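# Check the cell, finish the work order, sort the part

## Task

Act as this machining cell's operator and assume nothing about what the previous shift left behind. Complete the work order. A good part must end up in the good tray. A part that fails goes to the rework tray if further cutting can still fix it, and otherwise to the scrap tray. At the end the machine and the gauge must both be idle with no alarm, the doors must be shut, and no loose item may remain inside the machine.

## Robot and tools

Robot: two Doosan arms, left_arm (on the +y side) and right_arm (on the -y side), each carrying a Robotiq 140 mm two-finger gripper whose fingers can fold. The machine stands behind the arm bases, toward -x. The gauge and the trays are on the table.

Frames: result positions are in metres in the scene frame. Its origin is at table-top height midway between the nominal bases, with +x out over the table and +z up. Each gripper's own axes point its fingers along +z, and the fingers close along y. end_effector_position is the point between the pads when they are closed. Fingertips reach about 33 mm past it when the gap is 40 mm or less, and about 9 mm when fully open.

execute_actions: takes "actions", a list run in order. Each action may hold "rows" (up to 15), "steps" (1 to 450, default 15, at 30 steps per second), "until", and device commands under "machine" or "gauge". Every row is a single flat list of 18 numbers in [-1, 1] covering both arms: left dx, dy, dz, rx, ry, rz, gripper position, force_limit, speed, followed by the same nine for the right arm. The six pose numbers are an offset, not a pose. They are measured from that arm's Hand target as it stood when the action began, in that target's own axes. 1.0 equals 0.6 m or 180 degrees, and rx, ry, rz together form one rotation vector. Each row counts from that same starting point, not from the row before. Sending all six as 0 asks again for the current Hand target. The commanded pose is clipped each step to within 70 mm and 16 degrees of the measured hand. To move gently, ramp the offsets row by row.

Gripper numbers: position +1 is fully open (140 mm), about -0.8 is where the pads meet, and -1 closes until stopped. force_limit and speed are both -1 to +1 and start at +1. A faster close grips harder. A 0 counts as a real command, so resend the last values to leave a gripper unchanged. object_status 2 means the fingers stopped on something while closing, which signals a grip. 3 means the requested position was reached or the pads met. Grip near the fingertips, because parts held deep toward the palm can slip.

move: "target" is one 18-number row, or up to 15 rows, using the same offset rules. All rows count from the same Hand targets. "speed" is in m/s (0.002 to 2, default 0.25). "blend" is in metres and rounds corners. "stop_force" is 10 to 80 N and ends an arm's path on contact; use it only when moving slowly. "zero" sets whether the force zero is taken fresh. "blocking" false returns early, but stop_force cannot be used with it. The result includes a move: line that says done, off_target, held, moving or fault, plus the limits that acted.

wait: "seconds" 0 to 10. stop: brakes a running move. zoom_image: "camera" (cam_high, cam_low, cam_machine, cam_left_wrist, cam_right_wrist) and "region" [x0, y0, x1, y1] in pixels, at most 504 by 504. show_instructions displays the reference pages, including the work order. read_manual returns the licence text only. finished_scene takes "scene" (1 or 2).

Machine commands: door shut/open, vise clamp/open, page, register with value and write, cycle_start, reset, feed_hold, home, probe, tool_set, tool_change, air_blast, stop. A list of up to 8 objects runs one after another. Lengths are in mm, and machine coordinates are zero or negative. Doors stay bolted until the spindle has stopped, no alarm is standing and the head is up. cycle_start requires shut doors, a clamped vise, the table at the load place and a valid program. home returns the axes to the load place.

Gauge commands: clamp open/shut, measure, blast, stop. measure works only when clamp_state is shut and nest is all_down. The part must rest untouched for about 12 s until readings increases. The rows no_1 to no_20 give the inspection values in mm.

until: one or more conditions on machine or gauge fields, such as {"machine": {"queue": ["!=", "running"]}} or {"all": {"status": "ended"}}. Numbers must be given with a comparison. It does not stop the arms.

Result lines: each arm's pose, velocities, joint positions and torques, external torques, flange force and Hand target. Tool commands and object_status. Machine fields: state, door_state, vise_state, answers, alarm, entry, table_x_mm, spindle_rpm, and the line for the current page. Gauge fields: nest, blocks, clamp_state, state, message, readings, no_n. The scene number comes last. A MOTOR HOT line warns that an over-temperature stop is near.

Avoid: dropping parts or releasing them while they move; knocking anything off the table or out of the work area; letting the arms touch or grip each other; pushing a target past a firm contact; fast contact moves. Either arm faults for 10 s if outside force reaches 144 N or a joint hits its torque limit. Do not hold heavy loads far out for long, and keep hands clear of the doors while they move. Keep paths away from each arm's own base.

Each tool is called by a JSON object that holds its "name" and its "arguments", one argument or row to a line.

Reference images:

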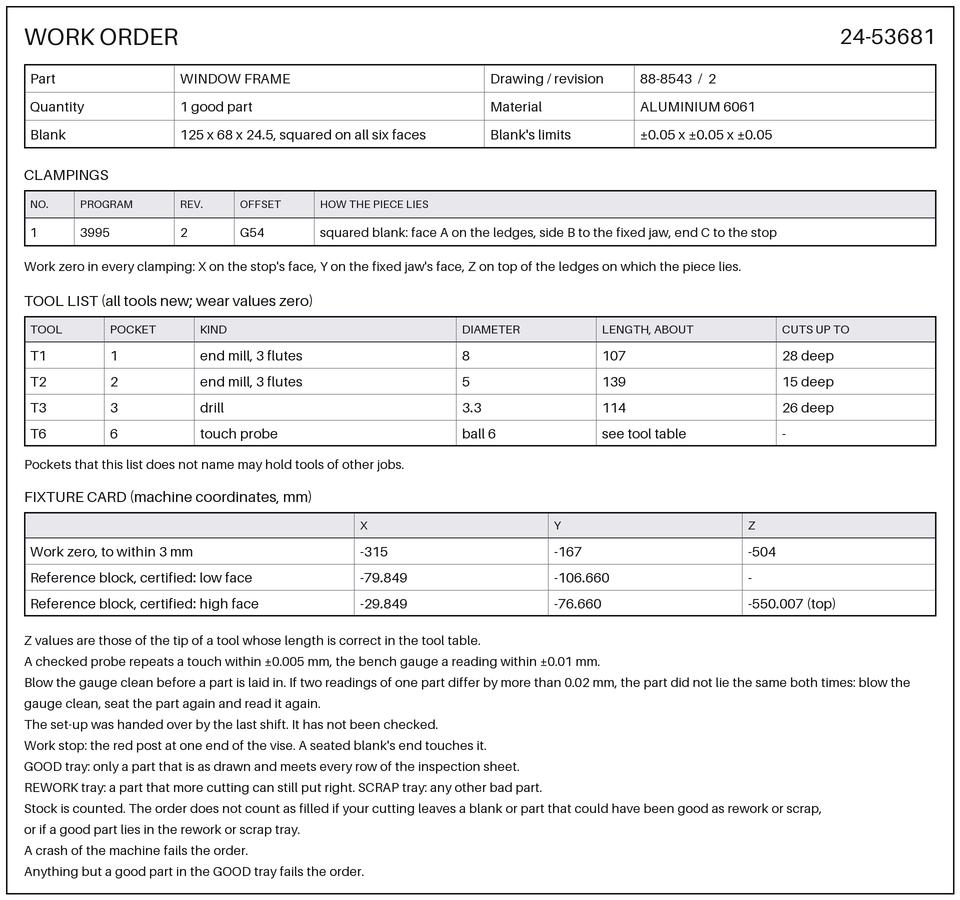

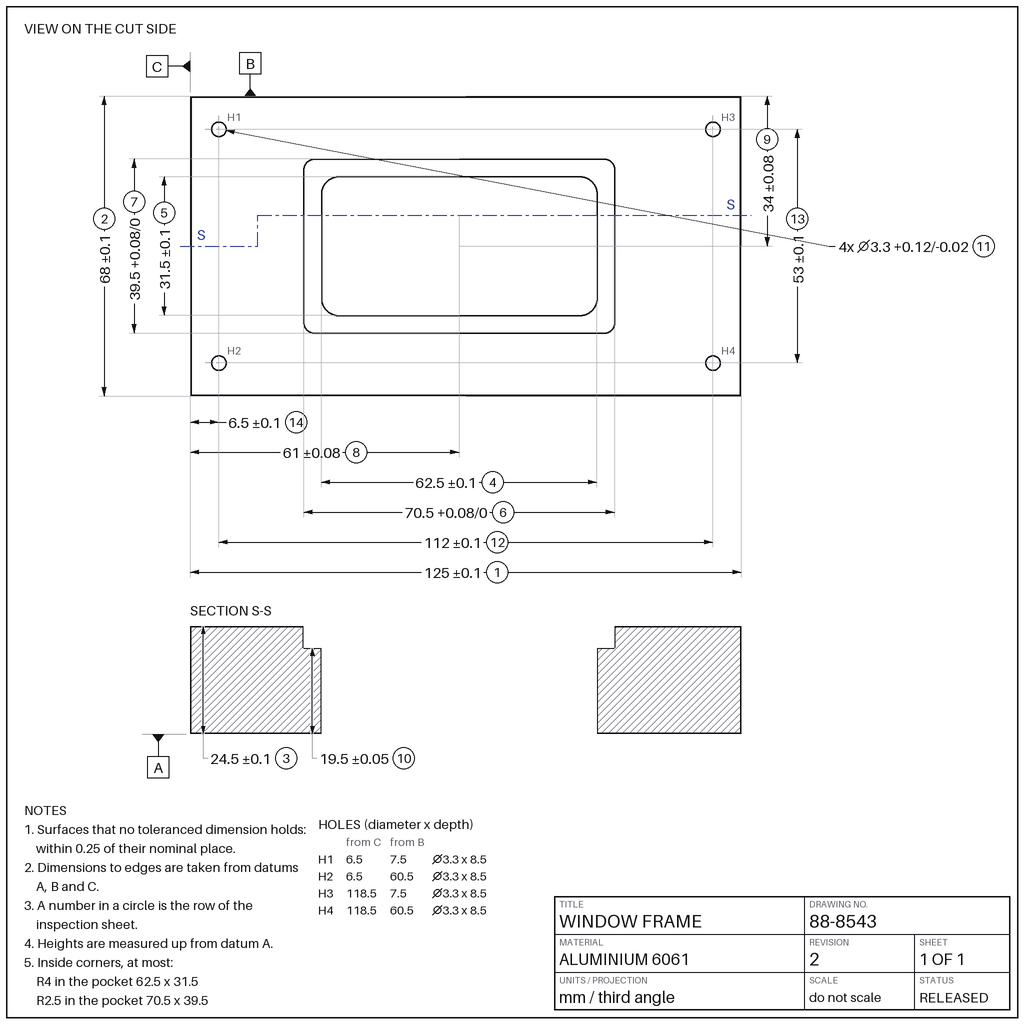

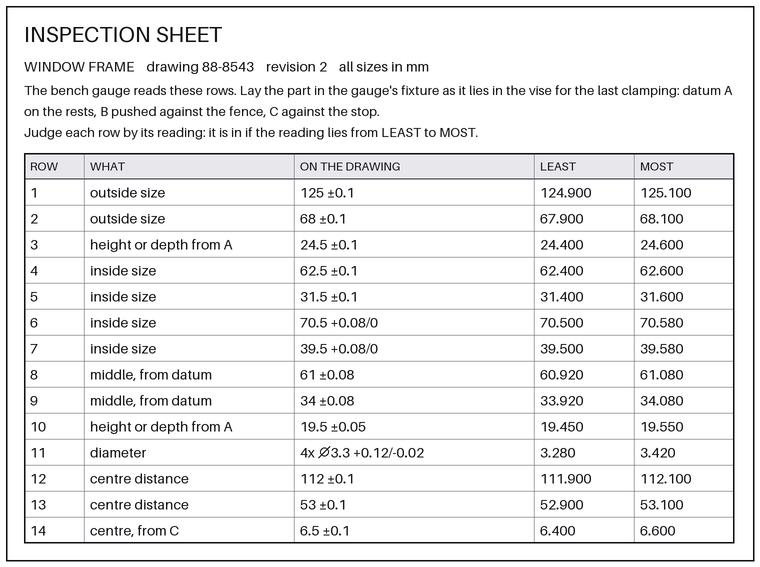

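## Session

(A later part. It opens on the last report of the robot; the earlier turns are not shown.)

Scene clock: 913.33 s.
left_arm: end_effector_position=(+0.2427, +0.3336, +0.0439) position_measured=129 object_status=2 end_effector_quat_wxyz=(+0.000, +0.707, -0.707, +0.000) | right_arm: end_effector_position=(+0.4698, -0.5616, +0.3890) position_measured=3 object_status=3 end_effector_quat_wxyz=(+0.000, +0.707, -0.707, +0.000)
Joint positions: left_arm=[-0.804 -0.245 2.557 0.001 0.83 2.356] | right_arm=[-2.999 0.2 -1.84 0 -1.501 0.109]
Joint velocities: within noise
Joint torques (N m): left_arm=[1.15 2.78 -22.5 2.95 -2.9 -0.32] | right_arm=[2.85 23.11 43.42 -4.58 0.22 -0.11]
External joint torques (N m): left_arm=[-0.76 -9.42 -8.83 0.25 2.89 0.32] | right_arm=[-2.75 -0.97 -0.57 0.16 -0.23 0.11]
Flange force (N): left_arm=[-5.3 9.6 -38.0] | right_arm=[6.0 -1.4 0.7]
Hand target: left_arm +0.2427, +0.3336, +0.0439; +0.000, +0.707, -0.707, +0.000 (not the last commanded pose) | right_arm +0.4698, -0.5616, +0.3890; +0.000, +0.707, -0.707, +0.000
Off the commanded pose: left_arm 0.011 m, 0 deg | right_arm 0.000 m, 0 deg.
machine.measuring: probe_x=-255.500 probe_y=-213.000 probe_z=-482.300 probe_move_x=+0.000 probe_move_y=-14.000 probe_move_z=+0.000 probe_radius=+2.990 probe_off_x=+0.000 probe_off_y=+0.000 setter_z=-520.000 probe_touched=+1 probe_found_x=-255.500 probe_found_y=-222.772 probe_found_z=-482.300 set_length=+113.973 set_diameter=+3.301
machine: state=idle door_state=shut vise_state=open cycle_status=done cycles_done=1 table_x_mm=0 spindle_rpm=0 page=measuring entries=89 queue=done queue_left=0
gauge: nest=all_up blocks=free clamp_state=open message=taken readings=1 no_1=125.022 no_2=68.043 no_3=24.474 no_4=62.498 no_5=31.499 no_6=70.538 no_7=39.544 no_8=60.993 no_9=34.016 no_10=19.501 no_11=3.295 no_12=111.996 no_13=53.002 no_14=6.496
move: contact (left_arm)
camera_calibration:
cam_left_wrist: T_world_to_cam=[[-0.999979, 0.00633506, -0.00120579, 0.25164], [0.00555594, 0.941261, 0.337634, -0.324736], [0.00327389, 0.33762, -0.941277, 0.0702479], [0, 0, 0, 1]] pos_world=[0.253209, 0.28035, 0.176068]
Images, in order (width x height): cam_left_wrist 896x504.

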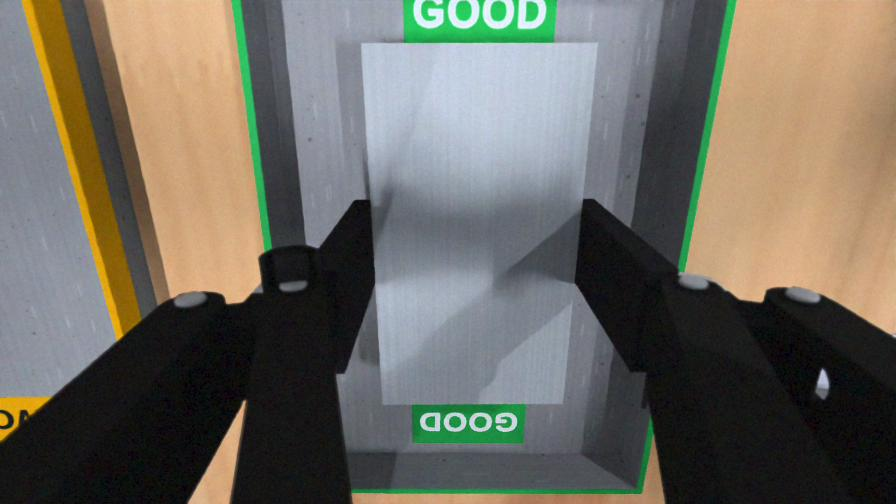

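Release, and lift; close the vise meanwhile.

{"name": "execute_actions", "arguments": {
  "actions": [
    {"rows":[[0,0,0,0,0,0,0.25,0.3,-1,0,0,0,0,0,0,1,1,1]],"steps":50}
  ],
  "cameras": ["cam_left_wrist"]
}}

{"name": "move", "arguments": {
  "target": [
    [0,0,-0.1,0,0,0,0.25,0.3,-1,0,0,0,0,0,0,1,1,1],
    [-0.05,-0.3,-0.4,0,0,0,0.25,0.3,-1,0,0,0,0,0,0,1,1,1]
  ],
  "speed": [0.05,0.15],
  "blend": [0.02,0]
}}

Scene clock: 915.53 s.
left_arm: end_effector_position=(+0.2427, +0.3336, +0.0439) position_measured=98 object_status=3 end_effector_quat_wxyz=(+0.000, +0.707, -0.707, +0.000) | right_arm: end_effector_position=(+0.4698, -0.5616, +0.3890) position_measured=3 object_status=3 end_effector_quat_wxyz=(+0.000, +0.707, -0.707, +0.000)
Joint positions: left_arm=[-0.804 -0.245 2.557 0.001 0.83 2.356] | right_arm=[-2.999 0.2 -1.84 0 -1.501 0.109]
Joint velocities: within noise
Joint torques (N m): left_arm=[1.89 -5.2 -29.97 3.12 0.11 -0.27] | right_arm=[2.96 23.05 43.36 -4.57 0.21 -0.09]
External joint torques (N m): left_arm=[-1.55 -1.54 -1.45 0.09 -0.13 0.27] | right_arm=[-2.93 -1.68 -0.72 0.15 -0.22 0.1]
Flange force (N): left_arm=[2.7 4.4 -4.3] | right_arm=[6.4 -2.5 1.0]
Hand target: left_arm +0.2427, +0.3336, +0.0439; +0.000, +0.707, -0.707, +0.000 | right_arm +0.4698, -0.5616, +0.3890; +0.000, +0.707, -0.707, +0.000
Off the commanded pose: left_arm 0.000 m, 0 deg | right_arm 0.000 m, 0 deg.
machine.measuring: probe_x=-255.500 probe_y=-213.000 probe_z=-482.300 probe_move_x=+0.000 probe_move_y=-14.000 probe_move_z=+0.000 probe_radius=+2.990 probe_off_x=+0.000 probe_off_y=+0.000 setter_z=-520.000 probe_touched=+1 probe_found_x=-255.500 probe_found_y=-222.772 probe_found_z=-482.300 set_length=+113.973 set_diameter=+3.301
machine: state=idle door_state=shut vise_state=open cycle_status=done cycles_done=1 table_x_mm=0 spindle_rpm=0 page=measuring entries=89 queue=done queue_left=0
gauge: nest=all_up blocks=free clamp_state=open message=taken readings=1 no_1=125.022 no_2=68.043 no_3=24.474 no_4=62.498 no_5=31.499 no_6=70.538 no_7=39.544 no_8=60.993 no_9=34.016 no_10=19.501 no_11=3.295 no_12=111.996 no_13=53.002 no_14=6.496
camera_calibration:
cam_left_wrist: T_world_to_cam=[[-0.999979, 0.00633506, -0.00120579, 0.25164], [0.00555594, 0.941261, 0.337634, -0.32477], [0.00327389, 0.33762, -0.941277, 0.070342], [0, 0, 0, 1]] pos_world=[0.253209, 0.28035, 0.176168]
Images, in order (width x height): cam_left_wrist 896x504.

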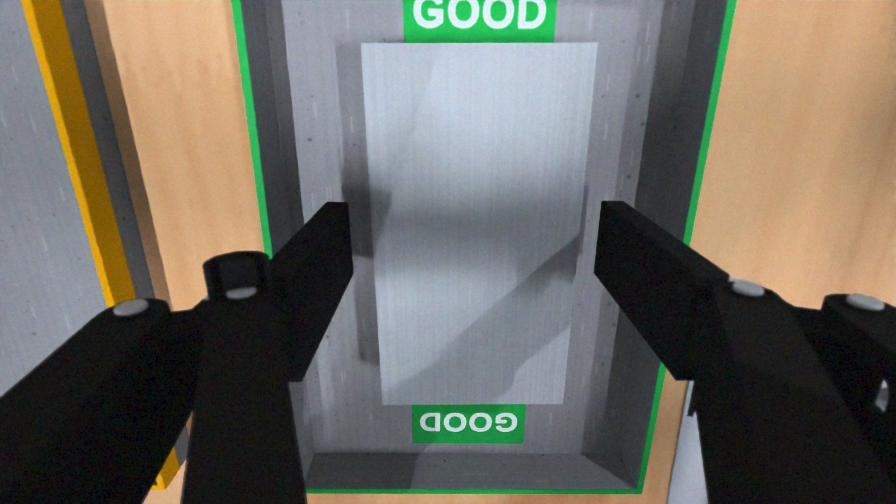

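Scene clock: 918.80 s.
left_arm: end_effector_position=(+0.4226, +0.3635, +0.2840) position_measured=98 object_status=3 end_effector_quat_wxyz=(+0.000, +0.707, -0.707, +0.000) | right_arm: end_effector_position=(+0.4698, -0.5616, +0.3890) position_measured=3 object_status=3 end_effector_quat_wxyz=(+0.000, +0.707, -0.707, +0.000)
Joint positions: left_arm=[-0.427 -0.213 2.041 0.001 1.314 2.733] | right_arm=[-2.999 0.2 -1.84 0 -1.501 0.109]
Joint velocities: within noise
Joint torques (N m): left_arm=[1.84 -18.8 -38.39 4.12 0.18 -0.31] | right_arm=[2.86 23.48 43.42 -4.64 0.22 -0.12]
External joint torques (N m): left_arm=[-1.37 -1.47 -3 0.11 -0.17 0.31] | right_arm=[-2.71 -2.03 -0.98 0.25 -0.24 0.12]
Flange force (N): left_arm=[2.8 -0.4 -4.8] | right_arm=[5.9 -2.7 1.5]
Hand target: left_arm +0.4226, +0.3635, +0.2840; +0.000, +0.707, -0.707, +0.000 | right_arm +0.4698, -0.5616, +0.3890; +0.000, +0.707, -0.707, +0.000
Off the commanded pose: left_arm 0.000 m, 0 deg | right_arm 0.000 m, 0 deg.
machine.measuring: probe_x=-255.500 probe_y=-213.000 probe_z=-482.300 probe_move_x=+0.000 probe_move_y=-14.000 probe_move_z=+0.000 probe_radius=+2.990 probe_off_x=+0.000 probe_off_y=+0.000 setter_z=-520.000 probe_touched=+1 probe_found_x=-255.500 probe_found_y=-222.772 probe_found_z=-482.300 set_length=+113.973 set_diameter=+3.301
machine: state=idle door_state=shut vise_state=open cycle_status=done cycles_done=1 table_x_mm=0 spindle_rpm=0 page=measuring entries=89 queue=done queue_left=0
gauge: nest=all_up blocks=free clamp_state=open message=taken readings=1 no_1=125.022 no_2=68.043 no_3=24.474 no_4=62.498 no_5=31.499 no_6=70.538 no_7=39.544 no_8=60.993 no_9=34.016 no_10=19.501 no_11=3.295 no_12=111.996 no_13=53.002 no_14=6.496
move: done
camera_calibration:
cam_left_wrist: T_world_to_cam=[[-0.99998, 0.00630088, -0.00111182, 0.431608], [0.0055555, 0.941261, 0.337633, -0.435039], [0.0031739, 0.33762, -0.941277, 0.285574], [0, 0, 0, 1]] pos_world=[0.433109, 0.31035, 0.416168]
cam_right_wrist: T_world_to_cam=[[-0.99998, -0.00169899, 0.0061328, 0.473668], [0.000356827, 0.947217, 0.320592, 0.407756], [-0.00635377, 0.320588, -0.947197, 0.694307], [0, 0, 0, 1]] pos_world=[0.477925, -0.608016, 0.524017]

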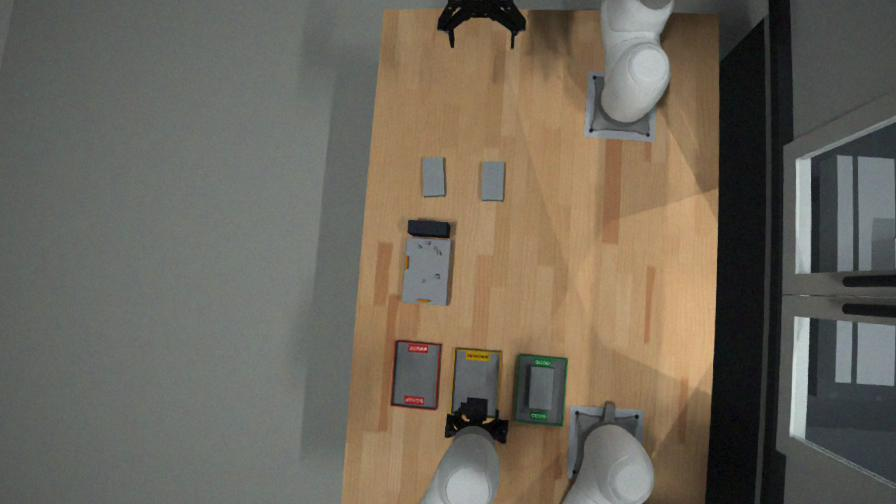

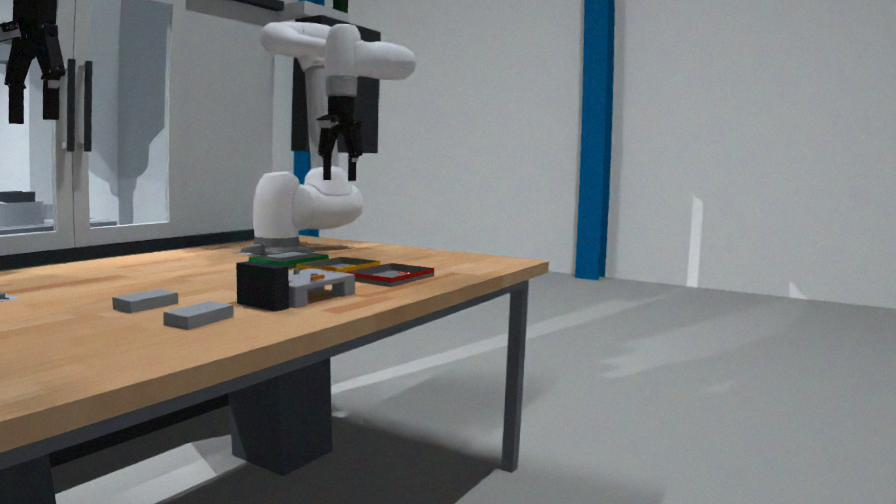

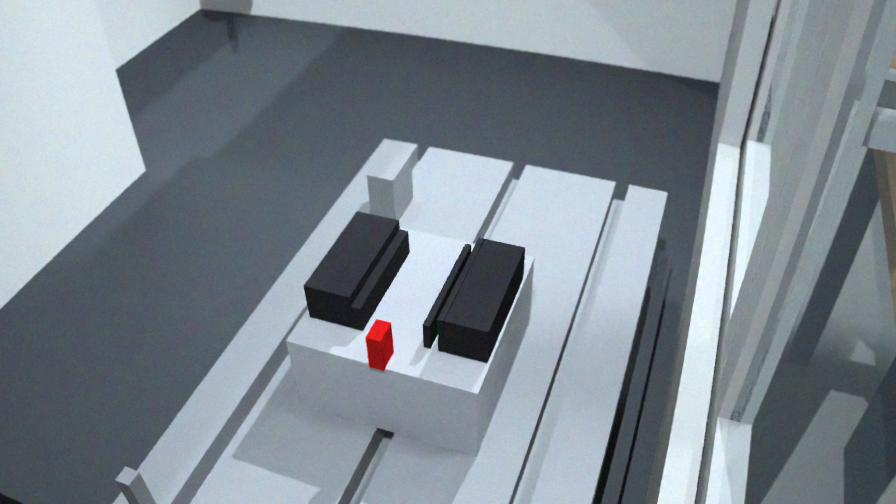

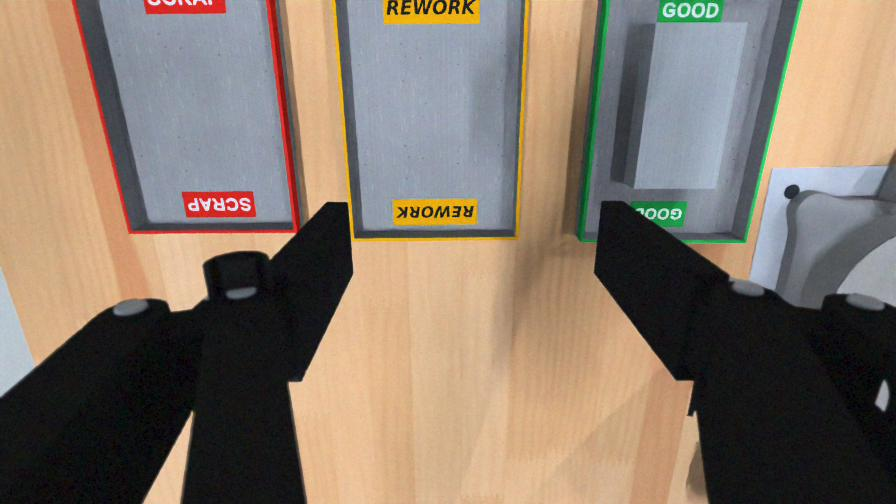

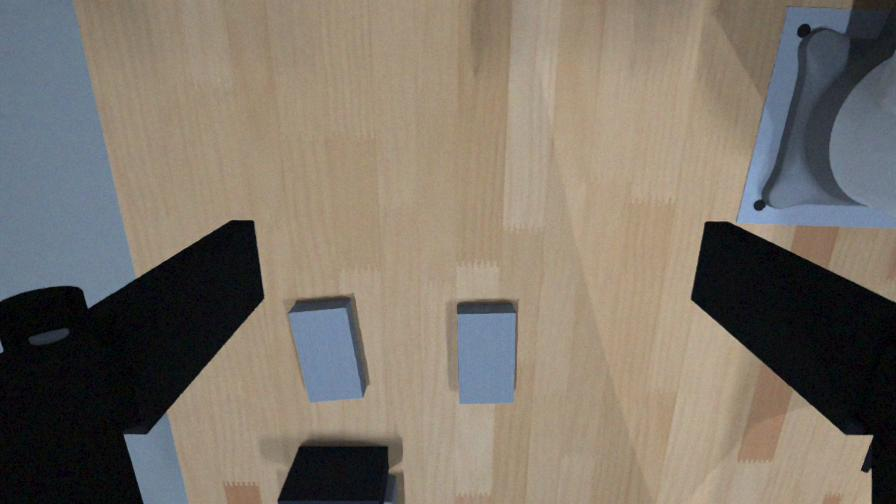

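{"name": "finished_scene", "arguments": {
  "scene": 1
}}

The scene is finished: the task was done.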